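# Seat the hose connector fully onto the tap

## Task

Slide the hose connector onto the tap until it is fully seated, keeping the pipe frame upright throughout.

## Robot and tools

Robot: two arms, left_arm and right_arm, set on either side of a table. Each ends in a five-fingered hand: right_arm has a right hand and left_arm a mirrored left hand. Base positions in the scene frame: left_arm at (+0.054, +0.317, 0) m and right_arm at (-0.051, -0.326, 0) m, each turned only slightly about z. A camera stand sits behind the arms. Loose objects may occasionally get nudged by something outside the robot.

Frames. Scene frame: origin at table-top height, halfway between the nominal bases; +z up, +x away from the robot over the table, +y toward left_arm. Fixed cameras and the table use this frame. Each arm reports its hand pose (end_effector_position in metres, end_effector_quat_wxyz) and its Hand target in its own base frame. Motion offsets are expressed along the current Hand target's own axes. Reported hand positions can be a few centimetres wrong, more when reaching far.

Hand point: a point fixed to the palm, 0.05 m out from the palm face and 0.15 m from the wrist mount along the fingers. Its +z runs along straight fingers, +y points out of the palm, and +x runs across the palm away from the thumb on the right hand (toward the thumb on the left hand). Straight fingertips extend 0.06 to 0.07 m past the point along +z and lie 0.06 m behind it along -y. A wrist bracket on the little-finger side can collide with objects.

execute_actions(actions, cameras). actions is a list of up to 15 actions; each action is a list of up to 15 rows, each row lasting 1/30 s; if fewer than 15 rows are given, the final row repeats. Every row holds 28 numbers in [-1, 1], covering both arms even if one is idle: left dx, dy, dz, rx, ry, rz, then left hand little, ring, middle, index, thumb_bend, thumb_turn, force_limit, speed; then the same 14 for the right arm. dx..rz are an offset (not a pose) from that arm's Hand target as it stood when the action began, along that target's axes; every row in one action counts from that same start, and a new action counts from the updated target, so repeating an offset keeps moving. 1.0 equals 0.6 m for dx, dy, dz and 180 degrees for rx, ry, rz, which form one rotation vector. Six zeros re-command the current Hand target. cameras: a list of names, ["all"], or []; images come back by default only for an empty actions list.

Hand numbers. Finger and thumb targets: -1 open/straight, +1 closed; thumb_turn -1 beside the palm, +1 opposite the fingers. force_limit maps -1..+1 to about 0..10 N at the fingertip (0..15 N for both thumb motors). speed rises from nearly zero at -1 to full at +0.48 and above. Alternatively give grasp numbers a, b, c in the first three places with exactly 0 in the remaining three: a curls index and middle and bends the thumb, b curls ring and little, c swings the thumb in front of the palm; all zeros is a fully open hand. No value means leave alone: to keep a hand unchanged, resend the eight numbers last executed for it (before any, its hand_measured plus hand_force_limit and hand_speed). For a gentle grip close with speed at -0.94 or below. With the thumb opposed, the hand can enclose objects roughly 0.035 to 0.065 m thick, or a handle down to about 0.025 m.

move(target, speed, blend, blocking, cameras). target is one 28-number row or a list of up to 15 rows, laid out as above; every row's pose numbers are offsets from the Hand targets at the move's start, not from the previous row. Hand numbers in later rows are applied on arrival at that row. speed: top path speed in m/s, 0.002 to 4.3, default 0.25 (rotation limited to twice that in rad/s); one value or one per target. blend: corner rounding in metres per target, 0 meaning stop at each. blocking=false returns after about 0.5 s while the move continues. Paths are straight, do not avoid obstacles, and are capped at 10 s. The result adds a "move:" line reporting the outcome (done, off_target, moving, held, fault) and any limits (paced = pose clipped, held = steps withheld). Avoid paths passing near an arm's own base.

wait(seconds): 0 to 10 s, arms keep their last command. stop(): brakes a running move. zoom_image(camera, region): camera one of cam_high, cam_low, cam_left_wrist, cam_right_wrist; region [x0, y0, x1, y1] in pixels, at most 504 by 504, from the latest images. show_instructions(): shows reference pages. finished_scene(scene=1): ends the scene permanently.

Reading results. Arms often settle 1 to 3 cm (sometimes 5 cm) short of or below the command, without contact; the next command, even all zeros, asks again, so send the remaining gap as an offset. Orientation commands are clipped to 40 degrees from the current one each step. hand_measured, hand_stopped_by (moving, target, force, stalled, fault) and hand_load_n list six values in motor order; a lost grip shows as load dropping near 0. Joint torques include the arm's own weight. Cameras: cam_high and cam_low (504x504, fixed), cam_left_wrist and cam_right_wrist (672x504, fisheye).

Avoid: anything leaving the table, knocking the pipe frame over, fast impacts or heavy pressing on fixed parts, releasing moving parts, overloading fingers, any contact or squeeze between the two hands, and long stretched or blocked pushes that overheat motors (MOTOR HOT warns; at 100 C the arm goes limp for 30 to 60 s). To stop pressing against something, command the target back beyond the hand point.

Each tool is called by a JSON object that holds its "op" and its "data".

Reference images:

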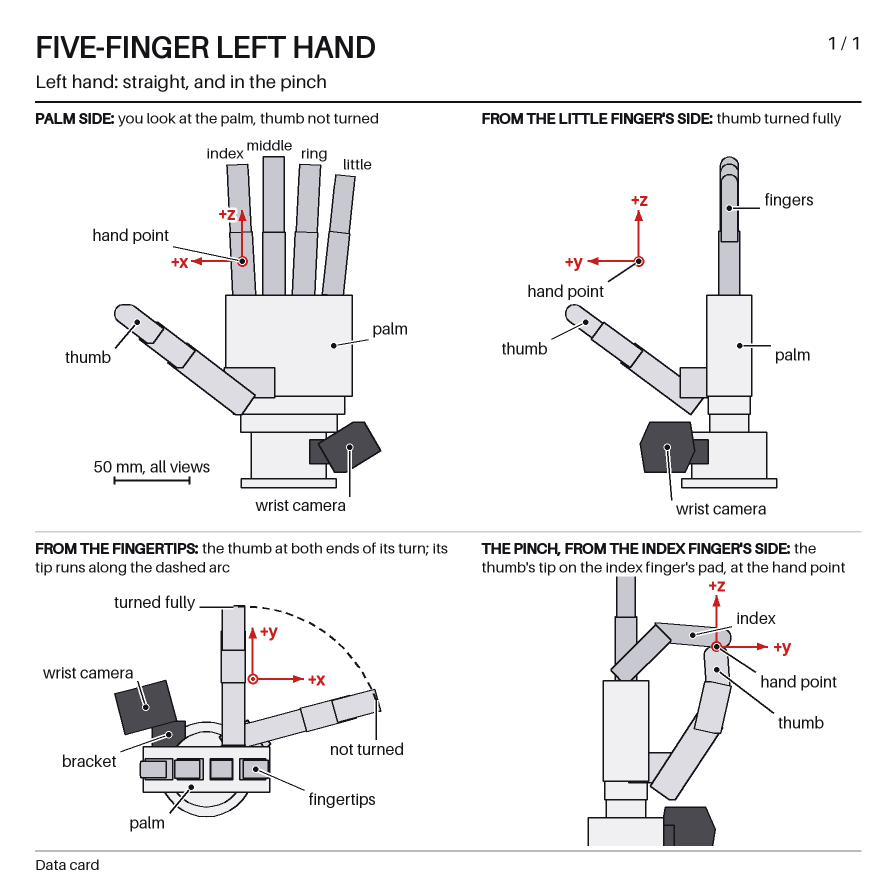

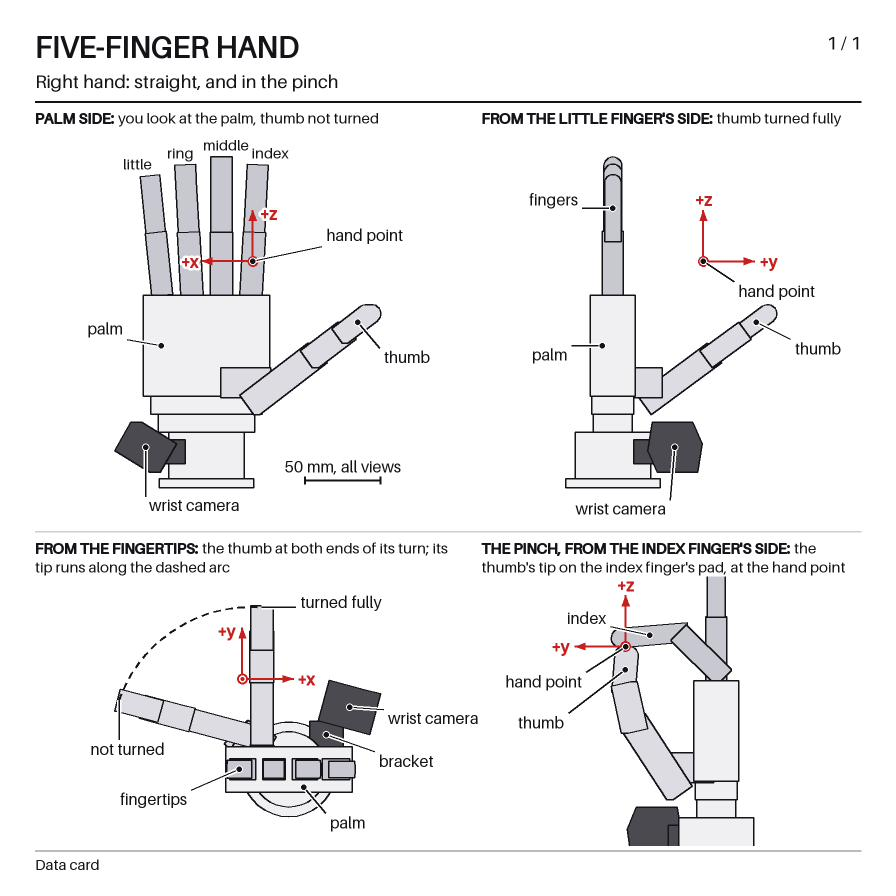

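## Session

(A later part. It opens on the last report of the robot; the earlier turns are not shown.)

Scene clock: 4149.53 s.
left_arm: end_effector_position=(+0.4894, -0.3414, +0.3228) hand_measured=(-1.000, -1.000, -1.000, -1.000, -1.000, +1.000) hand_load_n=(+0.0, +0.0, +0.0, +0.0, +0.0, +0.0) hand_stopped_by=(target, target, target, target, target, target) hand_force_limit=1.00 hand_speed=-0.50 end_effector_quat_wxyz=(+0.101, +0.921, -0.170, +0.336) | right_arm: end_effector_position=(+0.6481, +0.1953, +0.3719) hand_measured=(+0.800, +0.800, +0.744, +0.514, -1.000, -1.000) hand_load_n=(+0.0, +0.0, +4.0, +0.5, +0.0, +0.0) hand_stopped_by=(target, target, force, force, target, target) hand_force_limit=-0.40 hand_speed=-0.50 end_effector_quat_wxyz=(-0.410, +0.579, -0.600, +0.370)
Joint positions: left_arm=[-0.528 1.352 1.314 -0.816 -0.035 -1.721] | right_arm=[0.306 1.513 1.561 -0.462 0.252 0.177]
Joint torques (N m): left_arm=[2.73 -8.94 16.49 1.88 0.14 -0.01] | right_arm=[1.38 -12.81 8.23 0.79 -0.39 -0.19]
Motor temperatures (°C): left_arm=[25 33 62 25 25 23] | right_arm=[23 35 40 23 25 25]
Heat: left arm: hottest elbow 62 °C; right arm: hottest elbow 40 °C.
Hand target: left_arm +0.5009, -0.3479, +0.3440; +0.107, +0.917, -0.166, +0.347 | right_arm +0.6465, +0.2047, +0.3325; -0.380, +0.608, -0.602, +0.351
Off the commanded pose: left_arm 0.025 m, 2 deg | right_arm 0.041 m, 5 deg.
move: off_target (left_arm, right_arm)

{"op": "move", "data": {"target": [-0.0224,-0.0027,0.0246,0,0,0,-1,-1,-1,-1,-1,1,1.0,-0.5,0,0,0,0,0,0,0.8,0.8,0.8,0.8,-1,-1,-0.4,-0.5], "speed": 0.1, "cameras": ["cam_left_wrist","cam_right_wrist"]}}

Scene clock: 4156.93 s.
left_arm: end_effector_position=(+0.4929, -0.3434, +0.3276) hand_measured=(-1.000, -1.000, -1.000, -1.000, -1.000, +1.000) hand_load_n=(+0.5, +0.0, +0.0, +0.0, +0.0, -0.5) hand_stopped_by=(target, target, target, target, target, target) hand_force_limit=1.00 hand_speed=-0.50 end_effector_quat_wxyz=(+0.105, +0.917, -0.169, +0.346) | right_arm: end_effector_position=(+0.6481, +0.1953, +0.3719) hand_measured=(+0.800, +0.800, +0.744, +0.514, -1.000, -1.000) hand_load_n=(+0.0, +0.0, +4.0, +1.0, +0.0, +0.0) hand_stopped_by=(target, target, force, force, target, target) hand_force_limit=-0.40 hand_speed=-0.50 end_effector_quat_wxyz=(-0.410, +0.579, -0.600, +0.370)
Joint positions: left_arm=[-0.528 1.352 1.314 -0.793 -0.035 -1.721] | right_arm=[0.306 1.513 1.561 -0.462 0.252 0.177]
Joint torques (N m): left_arm=[2.61 -8.64 12.19 3.21 0.13 -0.01] | right_arm=[1.26 -12.75 8.21 0.79 -0.4 -0.18]
Motor temperatures (°C): left_arm=[25 33 63 25 25 23] | right_arm=[23 35 40 23 25 25]
Heat: left arm: hottest elbow 63 °C; right arm: hottest elbow 40 °C.
Hand target: left_arm +0.5009, -0.3478, +0.3239; +0.107, +0.917, -0.166, +0.347 | right_arm +0.6465, +0.2047, +0.3325; -0.380, +0.608, -0.602, +0.351
Off the commanded pose: left_arm 0.010 m, 0 deg | right_arm 0.041 m, 5 deg.
move: off_target (right_arm)
camera_calibration:
cam_left_wrist: T_world_to_cam=[[0.536721, 0.841978, 0.0548079, 0.00684095], [0.311195, -0.257912, 0.91468, -0.523856], [0.784276, -0.473872, -0.400446, -0.303021], [0, 0, 0, 1]] pos_world=[0.397001, -0.284462, 0.357442]
cam_right_wrist: T_world_to_cam=[[-0.398024, -0.21834, -0.891013, 0.627643], [-0.63747, 0.764284, 0.0974785, 0.213596], [0.659703, 0.606793, -0.443389, -0.27098], [0, 0, 0, 1]] pos_world=[0.564744, 0.138221, 0.418268]
Images, in order (width x height): cam_left_wrist 672x504, cam_right_wrist 672x504.

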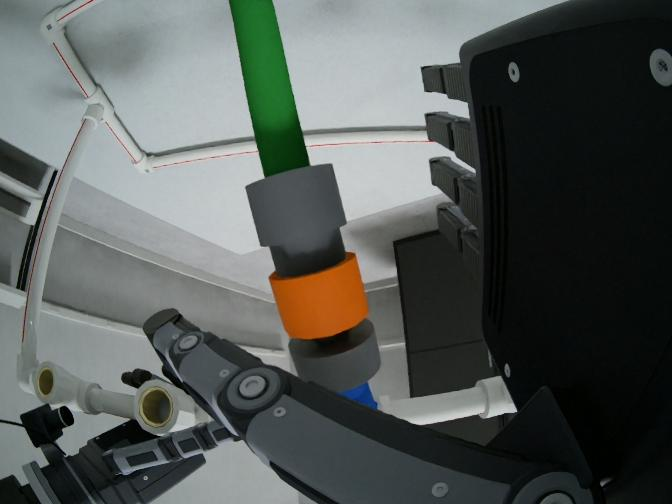

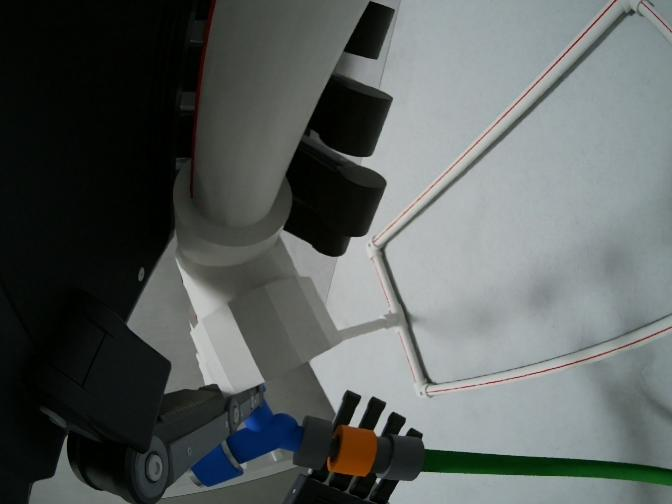

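{"op": "move", "data": {"target": [-0.0165,-0.0047,0.016,0,0,0,-1,-1,-1,-1,-1,1,1.0,-0.5,0,0,0,0,0,0,0.8,0.8,0.8,0.8,-1,-1,-0.4,-0.5], "speed": 0.1}}

Scene clock: 4165.27 s.
left_arm: end_effector_position=(+0.4958, -0.3455, +0.3272) hand_measured=(-1.000, -1.000, -1.000, -1.000, -1.000, +1.000) hand_load_n=(+0.0, +0.0, +0.0, +0.0, +0.0, +0.0) hand_stopped_by=(target, target, target, target, target, target) hand_force_limit=1.00 hand_speed=-0.50 end_effector_quat_wxyz=(+0.109, +0.913, -0.168, +0.356) | right_arm: end_effector_position=(+0.6481, +0.1953, +0.3719) hand_measured=(+0.800, +0.800, +0.744, +0.514, -1.000, -1.000) hand_load_n=(+0.0, +0.0, +4.0, +0.5, +0.0, +0.0) hand_stopped_by=(target, target, force, force, target, target) hand_force_limit=-0.40 hand_speed=-0.50 end_effector_quat_wxyz=(-0.410, +0.579, -0.600, +0.370)
Joint positions: left_arm=[-0.528 1.352 1.3 -0.757 -0.033 -1.721] | right_arm=[0.306 1.513 1.561 -0.462 0.252 0.177]
Joint torques (N m): left_arm=[2.96 -8.7 10.09 3.26 0.15 0.02] | right_arm=[1.44 -12.81 8.21 0.79 -0.39 -0.19]
Motor temperatures (°C): left_arm=[25 33 62 25 25 23] | right_arm=[23 35 40 23 25 25]
Heat: left arm: hottest elbow 62 °C; right arm: hottest elbow 40 °C.
Hand target: left_arm +0.5008, -0.3460, +0.3099; +0.107, +0.917, -0.166, +0.347 | right_arm +0.6465, +0.2047, +0.3325; -0.380, +0.608, -0.602, +0.351
Off the commanded pose: left_arm 0.018 m, 1 deg | right_arm 0.041 m, 5 deg.
move: off_target (left_arm, right_arm)

{"op": "move", "data": {"target": [-0.0155,-0.0015,0.012,0,0,0,-1,-1,-1,-1,-1,1,1.0,-0.5,0,0,0,0,0,0,0.8,0.8,0.8,0.8,-1,-1,-0.4,-0.5], "speed": 0.1}}

Scene clock: 4171.03 s.
left_arm: end_effector_position=(+0.4949, -0.3450, +0.3149) hand_measured=(-1.000, -1.000, -1.000, -1.000, -1.000, +1.000) hand_load_n=(+0.0, +0.0, +0.0, +0.0, +0.0, +0.0) hand_stopped_by=(target, target, target, target, target, target) hand_force_limit=1.00 hand_speed=-0.50 end_effector_quat_wxyz=(+0.109, +0.913, -0.168, +0.355) | right_arm: end_effector_position=(+0.6481, +0.1953, +0.3719) hand_measured=(+0.800, +0.800, +0.744, +0.514, -1.000, -1.000) hand_load_n=(+0.5, +0.5, +3.5, +0.5, +0.0, +0.0) hand_stopped_by=(target, target, force, force, target, target) hand_force_limit=-0.40 hand_speed=-0.50 end_effector_quat_wxyz=(-0.410, +0.579, -0.600, +0.370)
Joint positions: left_arm=[-0.528 1.352 1.269 -0.727 -0.033 -1.721] | right_arm=[0.306 1.513 1.561 -0.462 0.252 0.177]
Joint torques (N m): left_arm=[2.9 -8.94 10.03 3.25 0.12 0.02] | right_arm=[1.2 -12.75 8.25 0.8 -0.39 -0.17]
Motor temperatures (°C): left_arm=[25 33 61 25 25 23] | right_arm=[23 35 40 23 25 25]
Heat: left arm: hottest elbow 61 °C; right arm: hottest elbow 40 °C.
Hand target: left_arm +0.4989, -0.3453, +0.2984; +0.107, +0.917, -0.166, +0.347 | right_arm +0.6465, +0.2047, +0.3325; -0.380, +0.608, -0.602, +0.351
Off the commanded pose: left_arm 0.017 m, 1 deg | right_arm 0.041 m, 5 deg.
move: off_target (left_arm, right_arm)

{"op": "execute_actions", "data": {"actions": [[[0,0,0,0,0,0,-1,-1,0.7,0.7,0.6,1,0.6,-0.8,0,0,0,0,0,0,0.8,0.8,0.8,0.8,-1,-1,-0.4,-0.5]]]}}

{"op": "wait", "data": {"seconds": 2.5, "cameras": ["cam_left_wrist","cam_right_wrist"]}}

Scene clock: 4185.57 s.
left_arm: end_effector_position=(+0.4964, -0.3448, +0.3122) hand_measured=(-1.000, -1.000, -0.012, +0.068, -0.488, +1.000) hand_load_n=(+0.0, +0.0, +8.5, +7.5, +16.0, -0.5) hand_stopped_by=(target, target, force, force, force, target) hand_force_limit=0.60 hand_speed=-0.80 end_effector_quat_wxyz=(+0.107, +0.914, -0.167, +0.355) | right_arm: end_effector_position=(+0.6478, +0.1955, +0.3714) hand_measured=(+0.800, +0.800, +0.744, +0.514, -1.000, -1.000) hand_load_n=(+0.0, +0.0, +2.5, +0.5, +0.0, +0.0) hand_stopped_by=(target, target, force, force, target, target) hand_force_limit=-0.40 hand_speed=-0.50 end_effector_quat_wxyz=(-0.409, +0.579, -0.600, +0.370)
Joint positions: left_arm=[-0.527 1.356 1.267 -0.723 -0.036 -1.721] | right_arm=[0.306 1.513 1.561 -0.464 0.251 0.177]
Joint torques (N m): left_arm=[2.84 -9.29 10.14 3.06 0.24 0.01] | right_arm=[1.38 -12.86 8.21 0.83 -0.37 -0.18]
Motor temperatures (°C): left_arm=[25 33 59 25 25 23] | right_arm=[23 35 40 23 25 25]
Heat: left arm: hottest elbow 59 °C; right arm: hottest elbow 40 °C.
Hand target: left_arm +0.4990, -0.3453, +0.2983; +0.107, +0.917, -0.165, +0.347 | right_arm +0.6465, +0.2046, +0.3324; -0.380, +0.608, -0.602, +0.351
Off the commanded pose: left_arm 0.014 m, 1 deg | right_arm 0.040 m, 5 deg.

Scene clock: 4188.07 s.
left_arm: end_effector_position=(+0.4964, -0.3448, +0.3122) hand_measured=(-1.000, -1.000, -0.012, +0.068, -0.488, +1.000) hand_load_n=(+0.0, +0.0, +8.5, +7.5, +16.0, -0.5) hand_stopped_by=(target, target, force, force, force, target) hand_force_limit=0.60 hand_speed=-0.80 end_effector_quat_wxyz=(+0.107, +0.914, -0.167, +0.355) | right_arm: end_effector_position=(+0.6478, +0.1955, +0.3714) hand_measured=(+0.800, +0.800, +0.744, +0.514, -1.000, -1.000) hand_load_n=(+0.0, +0.0, +2.5, +0.5, +0.0, +0.0) hand_stopped_by=(target, target, force, force, target, target) hand_force_limit=-0.40 hand_speed=-0.50 end_effector_quat_wxyz=(-0.409, +0.579, -0.600, +0.370)
Joint positions: left_arm=[-0.527 1.356 1.267 -0.723 -0.036 -1.721] | right_arm=[0.306 1.513 1.561 -0.464 0.251 0.177]
Joint torques (N m): left_arm=[2.78 -9.29 10.11 3.06 0.23 0.01] | right_arm=[1.2 -12.81 8.27 0.8 -0.35 -0.18]
Motor temperatures (°C): left_arm=[25 33 58 25 25 23] | right_arm=[23 35 40 23 25 25]
Heat: left arm: hottest elbow 58 °C; right arm: hottest elbow 40 °C.
Hand target: left_arm +0.4990, -0.3453, +0.2983; +0.107, +0.917, -0.165, +0.347 | right_arm +0.6465, +0.2046, +0.3324; -0.380, +0.608, -0.602, +0.351
Off the commanded pose: left_arm 0.014 m, 1 deg | right_arm 0.040 m, 5 deg.
wait: 2.50 s; at rest by 0.17 s
camera_calibration:
cam_left_wrist: T_world_to_cam=[[0.534754, 0.843184, 0.0554916, 0.00815498], [0.296414, -0.248675, 0.922117, -0.503023], [0.791313, -0.476657, -0.382912, -0.322468], [0, 0, 0, 1]] pos_world=[0.399915, -0.285672, 0.339917]
cam_right_wrist: T_world_to_cam=[[-0.39953, -0.218897, -0.890202, 0.627967], [-0.638118, 0.763595, 0.0986273, 0.213464], [0.658165, 0.607459, -0.444761, -0.269588], [0, 0, 0, 1]] pos_world=[0.56454, 0.138224, 0.418062]
Images, in order (width x height): cam_left_wrist 672x504, cam_right_wrist 672x504.

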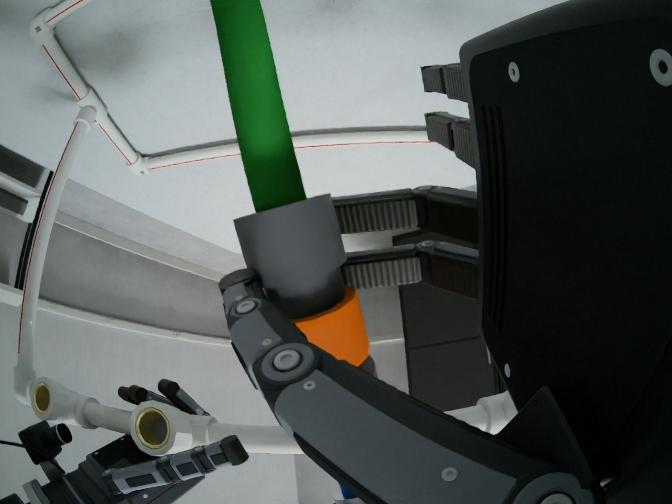

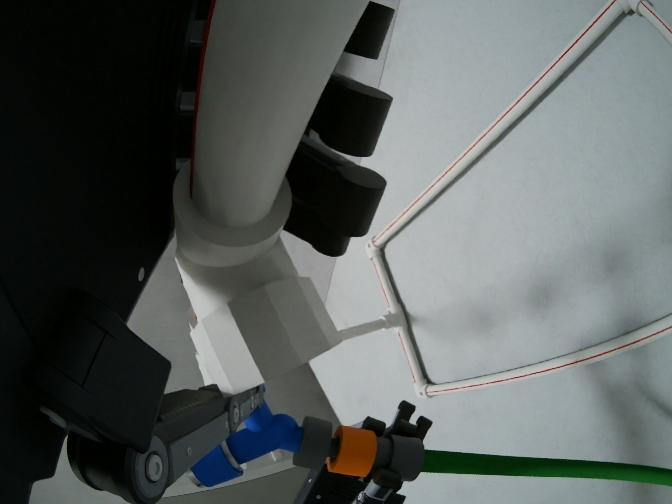

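{"op": "move", "data": {"target": [[0.0779,-0.0021,-0.0296,0,0,0,-1,-1,0.7,0.7,0.6,1,0.6,-0.8,0,0.0597,-0.0063,0,0,0,0.8,0.8,0.8,0.8,-1,-1,-0.4,-0.5],[0.1247,-0.0034,-0.0474,0.0415,-0.001,-0.0158,-1,-1,0.7,0.7,0.6,1,0.6,-0.8,0,0.0597,-0.0063,0,0,0,0.8,0.8,0.8,0.8,-1,-1,-0.4,-0.5],[0.14,-0.0038,-0.0533,-0.0415,0.001,0.0158,-1,-1,0.7,0.7,0.6,1,0.6,-0.8,0,0.0597,-0.0063,0,0,0,0.8,0.8,0.8,0.8,-1,-1,-0.4,-0.5],[0.14,-0.0038,-0.0533,0.0415,-0.001,-0.0158,-1,-1,0.7,0.7,0.6,1,0.6,-0.8,0,0.0597,-0.0063,0,0,0,0.8,0.8,0.8,0.8,-1,-1,-0.4,-0.5]], "speed": [0.1,0.12,0.15,0.15], "blend": 0.01, "cameras": ["cam_left_wrist","cam_right_wrist","cam_high"]}}

Scene clock: 4214.37 s.
left_arm: end_effector_position=(+0.5144, -0.3591, +0.3461) hand_measured=(-1.000, -1.000, -0.012, +0.070, -0.484, +1.000) hand_load_n=(+0.0, +0.5, +0.0, +0.5, +4.5, -3.0) hand_stopped_by=(target, target, force, force, force, target) hand_force_limit=0.60 hand_speed=-0.80 end_effector_quat_wxyz=(+0.053, +0.930, -0.155, +0.329) | right_arm: end_effector_position=(+0.6384, +0.1898, +0.3694) hand_measured=(+0.800, +0.800, +0.744, +0.514, -1.000, -1.000) hand_load_n=(+0.0, +0.0, +5.0, +2.5, +0.5, +0.0) hand_stopped_by=(target, target, force, force, target, target) hand_force_limit=-0.40 hand_speed=-0.50 end_effector_quat_wxyz=(-0.408, +0.583, -0.580, +0.396)
Joint positions: left_arm=[-0.572 1.45 1.506 -0.962 -0.155 -1.76] | right_arm=[0.315 1.472 1.49 -0.393 0.277 0.119]
Joint torques (N m): left_arm=[4.48 -10.75 17.57 2.09 -0.95 -0.32] | right_arm=[1.79 -12.75 3.6 1.03 -0.73 0.47]
Motor temperatures (°C): left_arm=[25 33 57 25 25 23] | right_arm=[23 35 40 23 25 25]
Heat: left arm: hottest elbow 57 °C; right arm: hottest elbow 40 °C.
Hand target: left_arm +0.5397, -0.3524, +0.3781; +0.055, +0.926, -0.120, +0.353 | right_arm +0.6265, +0.2050, +0.3026; -0.380, +0.608, -0.602, +0.351
Off the commanded pose: left_arm 0.041 m, 5 deg | right_arm 0.070 m, 7 deg.
move: off_target (left_arm, right_arm)
camera_calibration:
cam_left_wrist: T_world_to_cam=[[0.485659, 0.865722, 0.121082, 0.0192803], [0.352321, -0.320621, 0.879245, -0.582983], [0.800003, -0.384354, -0.460725, -0.274929], [0, 0, 0, 1]] pos_world=[0.415978, -0.309278, 0.383584]
cam_right_wrist: T_world_to_cam=[[-0.359076, -0.266494, -0.894452, 0.605984], [-0.645556, 0.76305, 0.0318131, 0.24159], [0.674034, 0.588842, -0.44603, -0.266982], [0, 0, 0, 1]] pos_world=[0.553509, 0.134357, 0.415256]
Images, in order (width x height): cam_high 504x504, cam_left_wrist 672x504, cam_right_wrist 672x504.

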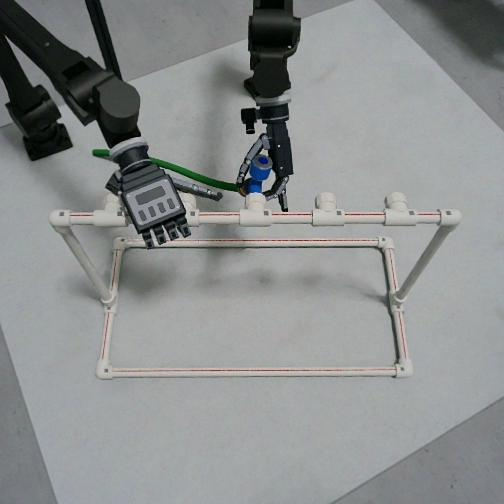

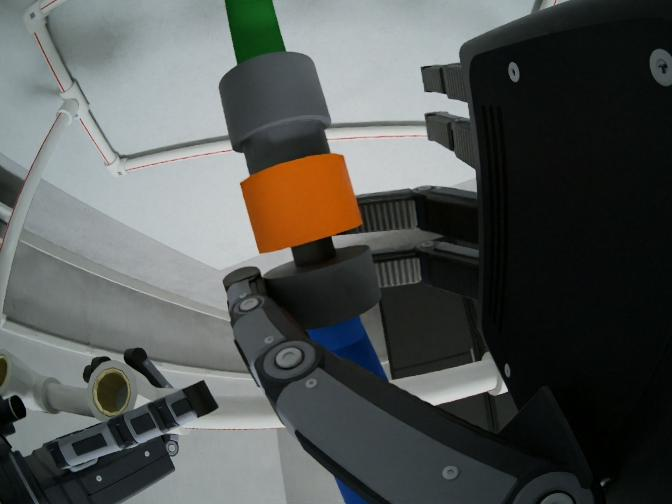

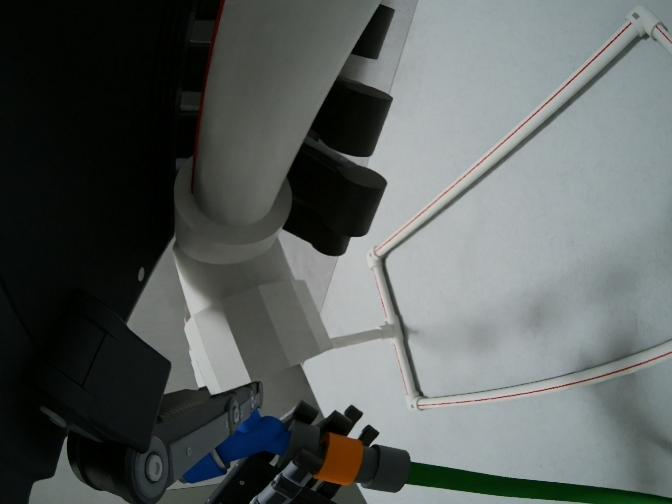

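{"op": "execute_actions", "data": {"actions": [[[-0.02,0.0005,0.007,-0.0415,0.001,0.0158,-1,-1,0.7,0.7,0.6,1,0.6,-0.8,0,0,0,0,0,0,0.8,0.8,0.8,0.8,-1,-1,-0.4,-0.5],[-0.0545,0.0015,0.0207,-0.0415,0.001,0.0158,-1,-1,0.7,0.7,0.6,1,0.6,-0.8,0,0,0,0,0,0,0.8,0.8,0.8,0.8,-1,-1,-0.4,-0.5]],[[0,0,0,0,0,0,-1,-1,-0.9,-0.9,-1,1,0.6,-0.6,0,0,0,0,0,0,0.8,0.8,0.8,0.8,-1,-1,-0.4,-0.5]]], "cameras": ["cam_left_wrist","cam_right_wrist"]}}

Scene clock: 4247.70 s.
left_arm: end_effector_position=(+0.5229, -0.3545, +0.3523) hand_measured=(-1.000, -1.000, -0.900, -0.900, -1.000, +1.000) hand_load_n=(+0.0, +0.0, +0.0, +0.0, +0.0, -0.5) hand_stopped_by=(target, target, target, target, target, target) hand_force_limit=0.60 hand_speed=-0.60 end_effector_quat_wxyz=(+0.112, +0.917, -0.163, +0.346) | right_arm: end_effector_position=(+0.6357, +0.1902, +0.3701) hand_measured=(+0.800, +0.800, +0.744, +0.514, -1.000, -1.000) hand_load_n=(+0.0, +0.0, +4.5, +2.5, +0.5, -0.5) hand_stopped_by=(target, target, force, force, target, target) hand_force_limit=-0.40 hand_speed=-0.50 end_effector_quat_wxyz=(-0.410, +0.584, -0.579, +0.395)
Joint positions: left_arm=[-0.514 1.431 1.453 -0.849 -0.017 -1.725] | right_arm=[0.315 1.465 1.484 -0.393 0.272 0.119]
Joint torques (N m): left_arm=[3.25 -12.16 10.02 2.92 -0.02 0.18] | right_arm=[1.55 -12.16 3.96 1.09 -0.55 0.46]
Motor temperatures (°C): left_arm=[25 33 66 25 26 23] | right_arm=[23 35 37 23 25 26]
Heat: left arm: hottest elbow 66 °C; right arm: hottest elbow 37 °C.
Hand target: left_arm +0.5237, -0.3497, +0.3470; +0.107, +0.917, -0.166, +0.347 | right_arm +0.6265, +0.2050, +0.3026; -0.380, +0.608, -0.602, +0.351
Off the commanded pose: left_arm 0.007 m, 1 deg | right_arm 0.070 m, 7 deg.
camera_calibration:
cam_left_wrist: T_world_to_cam=[[0.532833, 0.845314, 0.0391726, 0.00744889], [0.315872, -0.241625, 0.91752, -0.556342], [0.785057, -0.476511, -0.395756, -0.324988], [0, 0, 0, 1]] pos_world=[0.426898, -0.295583, 0.381547]
cam_right_wrist: T_world_to_cam=[[-0.357599, -0.266517, -0.895037, 0.604945], [-0.649353, 0.759762, 0.0332041, 0.241975], [0.671166, 0.593069, -0.444754, -0.264541], [0, 0, 0, 1]] pos_world=[0.551006, 0.134275, 0.415758]
Images, in order (width x height): cam_left_wrist 672x504, cam_right_wrist 672x504.

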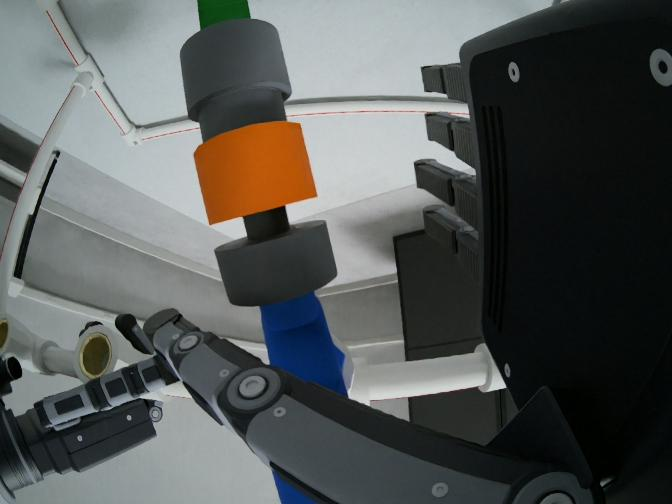

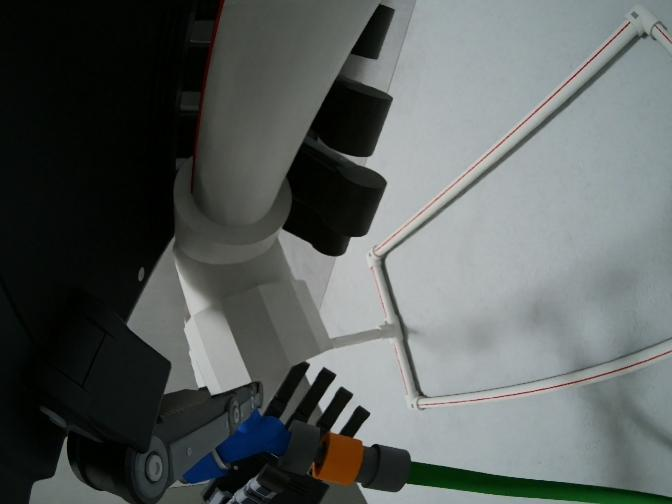

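{"op": "zoom_image", "data": {"camera": "cam_left_wrist", "region": [170, 100, 350, 320]}}

{"op": "zoom_image", "data": {"camera": "cam_right_wrist", "region": [270, 410, 420, 504]}}

Scaled by 2.291 from the camera's 672x504 image, which has a finer 960x720 frame.

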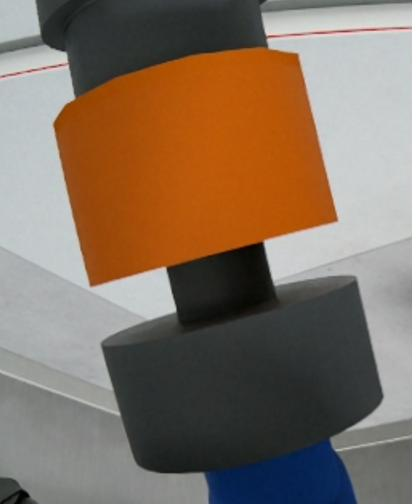

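Scaled by 3.360 from the camera's 672x504 image, which has a finer 960x720 frame.

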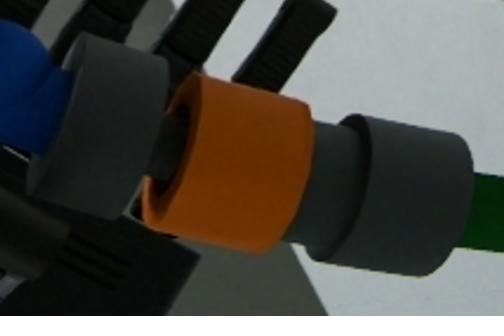

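{"op": "move", "data": {"target": [-0.1465,0.01,0.0092,0,-0.041,0,-1,-1,-1,-1,-1,1,0.6,-0.6,0,0,0,0,0,0,0.8,0.8,0.8,0.8,-1,-1,-0.4,-0.5], "speed": 0.12, "cameras": ["cam_left_wrist","cam_right_wrist"]}}

Scene clock: 4348.17 s.
left_arm: end_effector_position=(+0.4708, -0.3376, +0.2879) hand_measured=(-1.000, -1.000, -1.000, -1.000, -1.000, +1.000) hand_load_n=(+0.0, +0.0, +0.0, +0.0, +0.0, -0.5) hand_stopped_by=(target, target, target, target, target, target) hand_force_limit=0.60 hand_speed=-0.60 end_effector_quat_wxyz=(+0.096, +0.935, -0.175, +0.294) | right_arm: end_effector_position=(+0.6357, +0.1902, +0.3701) hand_measured=(+0.800, +0.800, +0.744, +0.514, -1.000, -1.000) hand_load_n=(+0.0, +0.0, +4.5, +2.5, +0.5, +0.0) hand_stopped_by=(target, target, force, force, target, target) hand_force_limit=-0.40 hand_speed=-0.50 end_effector_quat_wxyz=(-0.410, +0.584, -0.579, +0.395)
Joint positions: left_arm=[-0.533 1.352 1.267 -0.857 -0.018 -1.728] | right_arm=[0.315 1.465 1.484 -0.393 0.272 0.119]
Joint torques (N m): left_arm=[2.08 -11.4 9.83 1.81 -0.03 -0.05] | right_arm=[1.67 -12.04 3.99 1.09 -0.55 0.46]
Motor temperatures (°C): left_arm=[25 33 53 25 25 23] | right_arm=[23 35 35 23 25 26]
Heat: left arm: hottest elbow 53 °C; right arm: hottest shoulder 35 °C.
Hand target: left_arm +0.4629, -0.3368, +0.2844; +0.096, +0.937, -0.172, +0.287 | right_arm +0.6265, +0.2050, +0.3026; -0.380, +0.608, -0.602, +0.351
Off the commanded pose: left_arm 0.009 m, 1 deg | right_arm 0.070 m, 7 deg.
move: off_target (right_arm)
camera_calibration:
cam_left_wrist: T_world_to_cam=[[0.550496, 0.834199, 0.0326583, 0.0132435], [0.401341, -0.298746, 0.865839, -0.521352], [0.732038, -0.463534, -0.499256, -0.242298], [0, 0, 0, 1]] pos_world=[0.379321, -0.279113, 0.330006]
cam_right_wrist: T_world_to_cam=[[-0.357599, -0.266517, -0.895037, 0.604945], [-0.649353, 0.759762, 0.0332041, 0.241975], [0.671166, 0.593069, -0.444754, -0.264541], [0, 0, 0, 1]] pos_world=[0.551006, 0.134275, 0.415758]
Images, in order (width x height): cam_left_wrist 672x504, cam_right_wrist 672x504.

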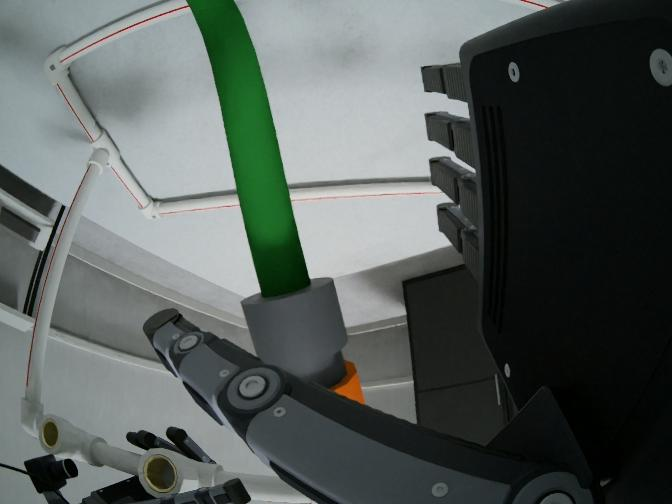

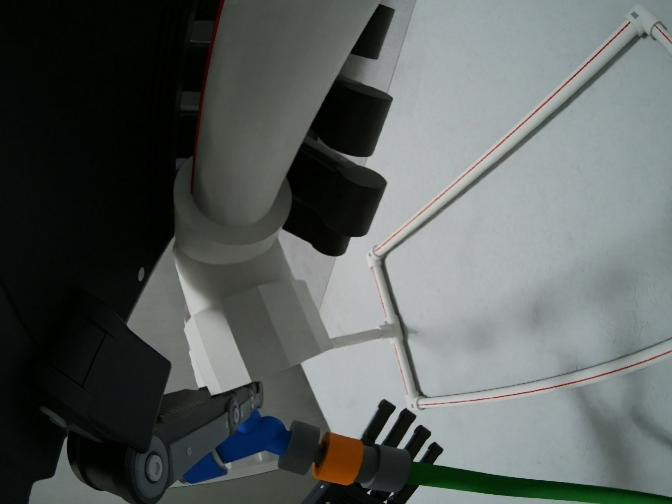

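{"op": "zoom_image", "data": {"camera": "cam_left_wrist", "region": [130, 240, 370, 420]}}

Scaled by 2.100 from the camera's 672x504 image, which has a finer 960x720 frame.

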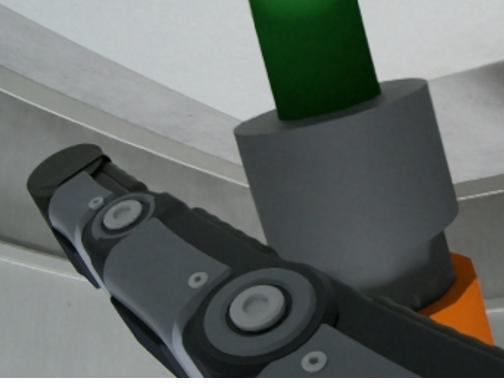

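{"op": "move", "data": {"target": [-0.0267,0.0067,0.0067,0,0,0,-1,-1,-1,-1,-1,1,0.6,-0.6,0,0,0,0,0,0,0.8,0.8,0.8,0.8,-1,-1,-0.4,-0.5], "speed": 0.12}}

Scene clock: 4430.43 s.
left_arm: end_effector_position=(+0.4545, -0.3356, +0.2716) hand_measured=(-1.000, -1.000, -1.000, -1.000, -1.000, +1.000) hand_load_n=(+0.0, +0.0, +0.0, +0.0, +0.0, +0.0) hand_stopped_by=(target, target, target, target, target, target) hand_force_limit=0.60 hand_speed=-0.60 end_effector_quat_wxyz=(+0.092, +0.938, -0.176, +0.283) | right_arm: end_effector_position=(+0.6357, +0.1902, +0.3701) hand_measured=(+0.800, +0.800, +0.744, +0.514, -1.000, -1.000) hand_load_n=(+0.0, +0.0, +4.0, +2.5, +0.5, +0.0) hand_stopped_by=(target, target, force, force, target, target) hand_force_limit=-0.40 hand_speed=-0.50 end_effector_quat_wxyz=(-0.410, +0.584, -0.579, +0.395)
Joint positions: left_arm=[-0.549 1.329 1.214 -0.852 -0.027 -1.741] | right_arm=[0.315 1.465 1.484 -0.393 0.272 0.119]
Joint torques (N m): left_arm=[1.85 -10.81 9.74 2.82 -0.04 -0.08] | right_arm=[1.73 -12.04 3.99 1.03 -0.55 0.45]
Heat: left arm: hottest elbow 51 °C; right arm: hottest shoulder 35 °C.
Hand target: left_arm +0.4510, -0.3373, +0.2722; +0.096, +0.937, -0.172, +0.287 | right_arm +0.6265, +0.2050, +0.3026; -0.380, +0.608, -0.602, +0.351
Off the commanded pose: left_arm 0.004 m, 1 deg | right_arm 0.070 m, 7 deg.
move: off_target (right_arm)

{"op": "execute_actions", "data": {"actions": [[[0,0,0,0,0,0,-1,-1,-1,0.7,0.6,1,0.6,-0.8,0,0,0,0,0,0,0.8,0.8,0.8,0.8,-1,-1,-0.4,-0.5]]], "cameras": []}}

{"op": "wait", "data": {"seconds": 1.5, "cameras": ["cam_left_wrist","cam_right_wrist"]}}

Scene clock: 4441.17 s.
left_arm: end_effector_position=(+0.4543, -0.3352, +0.2711) hand_measured=(-1.000, -1.000, -1.000, +0.180, -0.380, +1.000) hand_load_n=(+0.0, +0.0, +0.0, +8.5, +12.0, +0.0) hand_stopped_by=(target, target, target, force, force, target) hand_force_limit=0.60 hand_speed=-0.80 end_effector_quat_wxyz=(+0.092, +0.939, -0.175, +0.283) | right_arm: end_effector_position=(+0.6346, +0.1904, +0.3701) hand_measured=(+0.800, +0.800, +0.744, +0.514, -1.000, -1.000) hand_load_n=(+0.0, +0.0, +4.0, +2.0, +0.5, -0.5) hand_stopped_by=(target, target, force, force, target, target) hand_force_limit=-0.40 hand_speed=-0.50 end_effector_quat_wxyz=(-0.411, +0.585, -0.578, +0.394)
Joint positions: left_arm=[-0.549 1.328 1.212 -0.852 -0.029 -1.742] | right_arm=[0.316 1.462 1.482 -0.393 0.27 0.119]
Joint torques (N m): left_arm=[2.08 -10.75 9.92 2.88 0.05 -0.06] | right_arm=[1.55 -11.75 4.19 1.07 -0.5 0.46]
Heat: left arm: hottest elbow 52 °C; right arm: hottest shoulder 35 °C.
Hand target: left_arm +0.4510, -0.3374, +0.2723; +0.096, +0.937, -0.172, +0.287 | right_arm +0.6265, +0.2050, +0.3025; -0.380, +0.608, -0.602, +0.351
Off the commanded pose: left_arm 0.004 m, 1 deg | right_arm 0.070 m, 7 deg.
No camera images: "cameras" was empty.

Scene clock: 4442.67 s.
left_arm: end_effector_position=(+0.4543, -0.3352, +0.2711) hand_measured=(-1.000, -1.000, -1.000, +0.180, -0.380, +1.000) hand_load_n=(+0.0, +0.0, +0.0, +9.0, +12.0, -0.5) hand_stopped_by=(target, target, target, force, force, target) hand_force_limit=0.60 hand_speed=-0.80 end_effector_quat_wxyz=(+0.092, +0.939, -0.175, +0.283) | right_arm: end_effector_position=(+0.6346, +0.1904, +0.3701) hand_measured=(+0.800, +0.800, +0.744, +0.514, -1.000, -1.000) hand_load_n=(+0.0, +0.0, +4.0, +2.0, +0.5, -0.5) hand_stopped_by=(target, target, force, force, target, target) hand_force_limit=-0.40 hand_speed=-0.50 end_effector_quat_wxyz=(-0.411, +0.585, -0.578, +0.394)
Joint positions: left_arm=[-0.549 1.328 1.212 -0.852 -0.029 -1.742] | right_arm=[0.316 1.462 1.482 -0.393 0.27 0.119]
Joint torques (N m): left_arm=[2.02 -10.7 9.91 2.88 0.05 -0.06] | right_arm=[1.67 -11.87 4.19 1.05 -0.5 0.46]
Heat: left arm: hottest elbow 52 °C; right arm: hottest shoulder 35 °C.
Hand target: left_arm +0.4510, -0.3374, +0.2723; +0.096, +0.937, -0.172, +0.287 | right_arm +0.6265, +0.2050, +0.3025; -0.380, +0.608, -0.602, +0.351
Off the commanded pose: left_arm 0.004 m, 1 deg | right_arm 0.070 m, 7 deg.
wait: 1.50 s; at rest by 0.17 s
camera_calibration:
cam_left_wrist: T_world_to_cam=[[0.549238, 0.835062, 0.0317747, 0.0219391], [0.420301, -0.308905, 0.853185, -0.50806], [0.722278, -0.455247, -0.520639, -0.224592], [0, 0, 0, 1]] pos_world=[0.363706, -0.277508, 0.31584]
cam_right_wrist: T_world_to_cam=[[-0.357333, -0.266659, -0.895101, 0.604487], [-0.650694, 0.758589, 0.0337724, 0.241978], [0.670008, 0.594505, -0.444582, -0.2635], [0, 0, 0, 1]] pos_world=[0.550004, 0.134282, 0.415758]
Images, in order (width x height): cam_left_wrist 672x504, cam_right_wrist 672x504.

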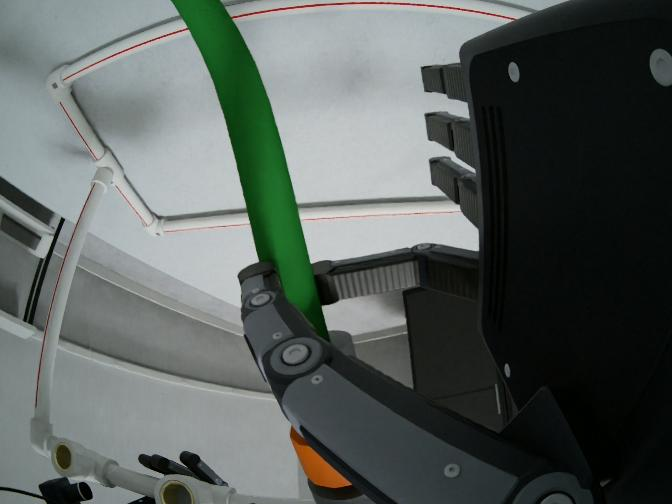

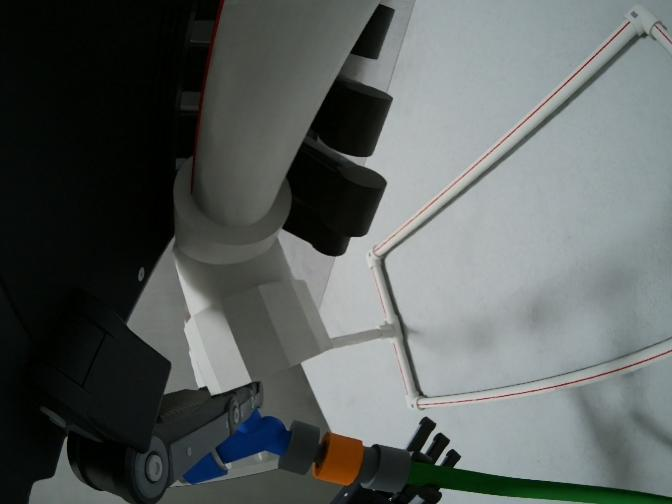

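{"op": "move", "data": {"target": [[0.044,-0.0013,-0.0238,0,0,0,-1,-1,-1,0.7,0.6,1,0.6,-0.8,0,0,0,0,0,0,0.8,0.8,0.8,0.8,-1,-1,-0.4,-0.5],[0.088,-0.0026,-0.0475,0,0,0,-1,-1,-1,0.7,0.6,1,0.6,-0.8,0,0,0,0,0,0,0.8,0.8,0.8,0.8,-1,-1,-0.4,-0.5],[0.132,-0.0038,-0.0713,0.0391,-0.0011,-0.0211,-1,-1,-1,0.7,0.6,1,0.6,-0.8,0,0,0,0,0,0,0.8,0.8,0.8,0.8,-1,-1,-0.4,-0.5]], "speed": [0.1,0.1,0.1], "blend": 0.01, "cameras": ["cam_left_wrist","cam_right_wrist","cam_high"]}}

Scene clock: 4467.23 s.
left_arm: end_effector_position=(+0.4574, -0.3288, +0.2878) hand_measured=(-1.000, -1.000, -1.000, +0.180, -0.378, +1.000) hand_load_n=(+0.0, -0.5, +0.0, +2.0, +0.0, +0.0) hand_stopped_by=(target, target, target, force, force, target) hand_force_limit=0.60 hand_speed=-0.80 end_effector_quat_wxyz=(+0.021, +0.959, -0.158, +0.234) | right_arm: end_effector_position=(+0.6328, +0.1906, +0.3705) hand_measured=(+0.800, +0.800, +0.744, +0.514, -1.000, -1.000) hand_load_n=(+0.5, +0.0, +4.0, +2.5, +0.5, -0.5) hand_stopped_by=(target, target, force, force, target, target) hand_force_limit=-0.40 hand_speed=-0.50 end_effector_quat_wxyz=(-0.411, +0.585, -0.578, +0.394)
Joint positions: left_arm=[-0.582 1.394 1.394 -1.118 -0.149 -1.793] | right_arm=[0.317 1.458 1.477 -0.393 0.27 0.119]
Joint torques (N m): left_arm=[2.9 -10.46 20.86 3.06 -0.43 -0.41] | right_arm=[1.61 -11.4 4.44 1.1 -0.5 0.46]
Heat: left arm: hottest elbow 52 °C; right arm: hottest elbow 35 °C.
Hand target: left_arm +0.4917, -0.3444, +0.3523; +0.048, +0.947, -0.123, +0.292 | right_arm +0.6264, +0.2050, +0.3027; -0.380, +0.608, -0.602, +0.351
Off the commanded pose: left_arm 0.075 m, 8 deg | right_arm 0.070 m, 7 deg.
move: off_target (left_arm, right_arm)
camera_calibration:
cam_left_wrist: T_world_to_cam=[[0.495147, 0.861617, 0.111556, 0.0249577], [0.510887, -0.392608, 0.764757, -0.565171], [0.702726, -0.321675, -0.634588, -0.129455], [0, 0, 0, 1]] pos_world=[0.367353, -0.285037, 0.347283]
cam_right_wrist: T_world_to_cam=[[-0.356665, -0.266986, -0.89527, 0.60389], [-0.651621, 0.7578, 0.0336084, 0.241401], [0.669462, 0.595364, -0.444254, -0.262174], [0, 0, 0, 1]] pos_world=[0.548204, 0.134386, 0.416059]
Images, in order (width x height): cam_high 504x504, cam_left_wrist 672x504, cam_right_wrist 672x504.

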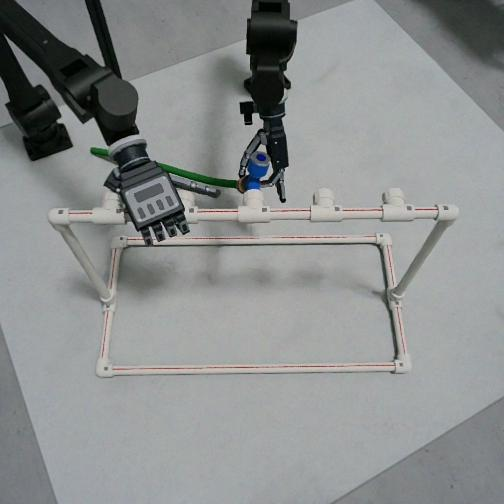

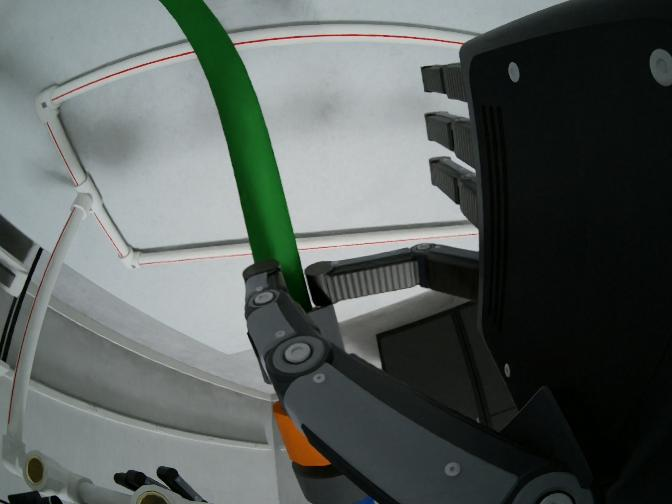

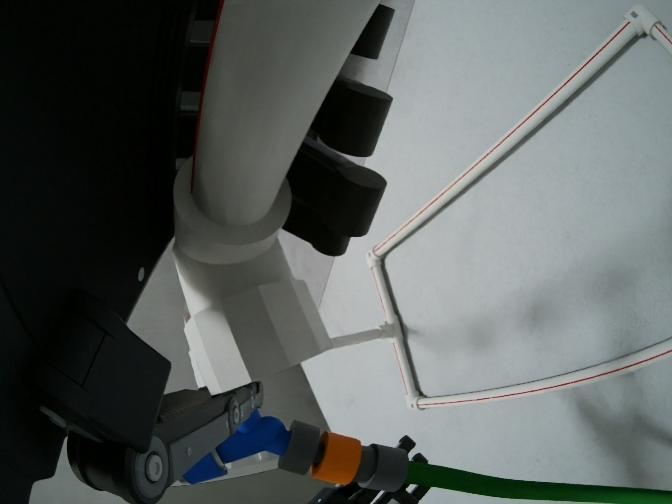

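{"op": "move", "data": {"target": [[0.05,-0.0015,-0.027,-0.078,0.002,0.042,-1,-1,-1,0.7,0.6,1,0.6,-0.8,0,0,0,0,0,0,0.8,0.8,0.8,0.8,-1,-1,-0.4,-0.5],[0.065,-0.0018,-0.035,0,0,0,-1,-1,-1,0.7,0.6,1,0.6,-0.8,0,0,0,0,0,0,0.8,0.8,0.8,0.8,-1,-1,-0.4,-0.5],[0.065,-0.0018,-0.035,-0.078,0.002,0.042,-1,-1,-1,0.7,0.6,1,0.6,-0.8,0,0,0,0,0,0,0.8,0.8,0.8,0.8,-1,-1,-0.4,-0.5]], "speed": [0.15,0.15,0.15], "blend": 0.01, "cameras": ["cam_left_wrist","cam_right_wrist","cam_high"]}}

Scene clock: 4481.00 s.
left_arm: end_effector_position=(+0.4574, -0.3280, +0.2944) hand_measured=(-1.000, -1.000, -1.000, +0.180, -0.378, +1.000) hand_load_n=(+0.0, +0.0, +0.0, +7.0, +0.0, +0.0) hand_stopped_by=(target, target, target, force, force, target) hand_force_limit=0.60 hand_speed=-0.80 end_effector_quat_wxyz=(+0.110, +0.949, -0.242, +0.169) | right_arm: end_effector_position=(+0.6335, +0.1880, +0.3706) hand_measured=(+0.800, +0.800, +0.744, +0.514, -1.000, -1.000) hand_load_n=(+0.0, +0.0, +4.5, +2.5, +0.5, +0.5) hand_stopped_by=(target, target, force, force, target, target) hand_force_limit=-0.40 hand_speed=-0.50 end_effector_quat_wxyz=(-0.409, +0.582, -0.580, +0.397)
Joint positions: left_arm=[-0.466 1.466 1.488 -1.21 0.14 -1.564] | right_arm=[0.315 1.458 1.477 -0.393 0.279 0.121]
Joint torques (N m): left_arm=[4.01 -13.86 22.98 5.7 0.9 -0.3] | right_arm=[1.49 -11.4 4.4 1.06 -0.82 0.44]
Motor temperatures (°C): left_arm=[25 33 61 25 25 23] | right_arm=[23 34 35 23 25 26]
Heat: left arm: hottest elbow 61 °C; right arm: hottest elbow 35 °C.
Hand target: left_arm +0.5116, -0.3481, +0.3918; +0.144, +0.923, -0.220, +0.281 | right_arm +0.6264, +0.2051, +0.3027; -0.380, +0.608, -0.602, +0.351
Off the commanded pose: left_arm 0.113 m, 14 deg | right_arm 0.070 m, 7 deg.
move: off_target (left_arm, right_arm)
camera_calibration:
cam_left_wrist: T_world_to_cam=[[0.668682, 0.740854, -0.0632472, -0.0440081], [0.534781, -0.420093, 0.733166, -0.58051], [0.516599, -0.524078, -0.677103, -0.0938171], [0, 0, 0, 1]] pos_world=[0.388339, -0.260432, 0.359303]
cam_right_wrist: T_world_to_cam=[[-0.358544, -0.264417, -0.895282, 0.604278], [-0.643719, 0.764593, 0.0319791, 0.238151], [0.676071, 0.587776, -0.444351, -0.263805], [0, 0, 0, 1]] pos_world=[0.548313, 0.132751, 0.416161]
Images, in order (width x height): cam_high 504x504, cam_left_wrist 672x504, cam_right_wrist 672x504.

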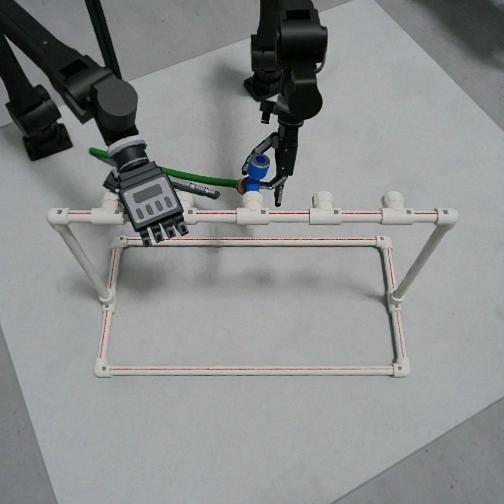

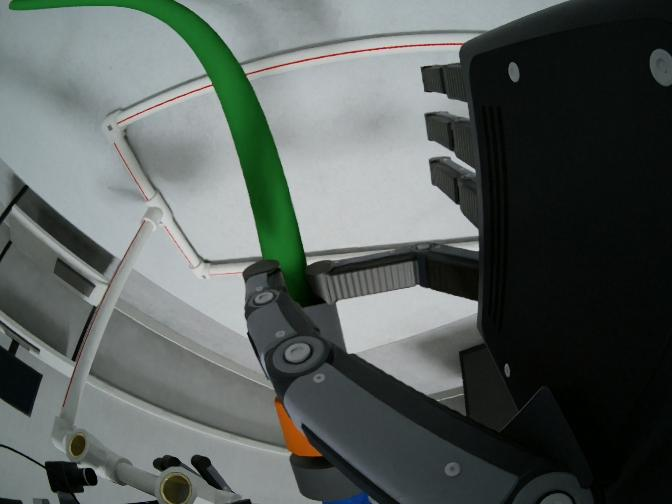

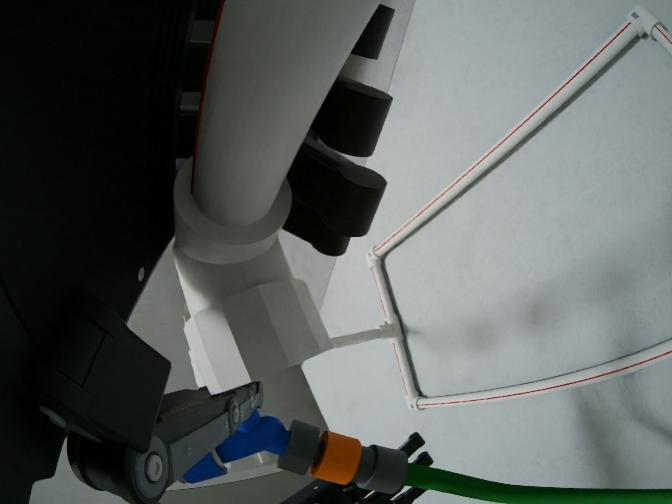

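{"op": "zoom_image", "data": {"camera": "cam_right_wrist", "region": [270, 410, 420, 504]}}

Scaled by 3.360 from the camera's 672x504 image, which has a finer 960x720 frame.

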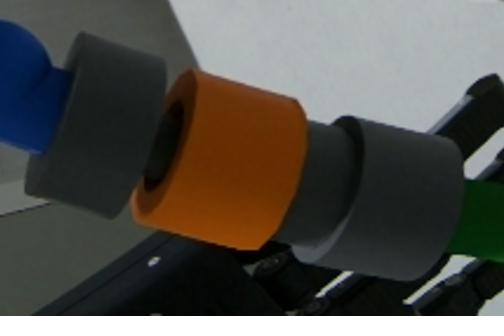

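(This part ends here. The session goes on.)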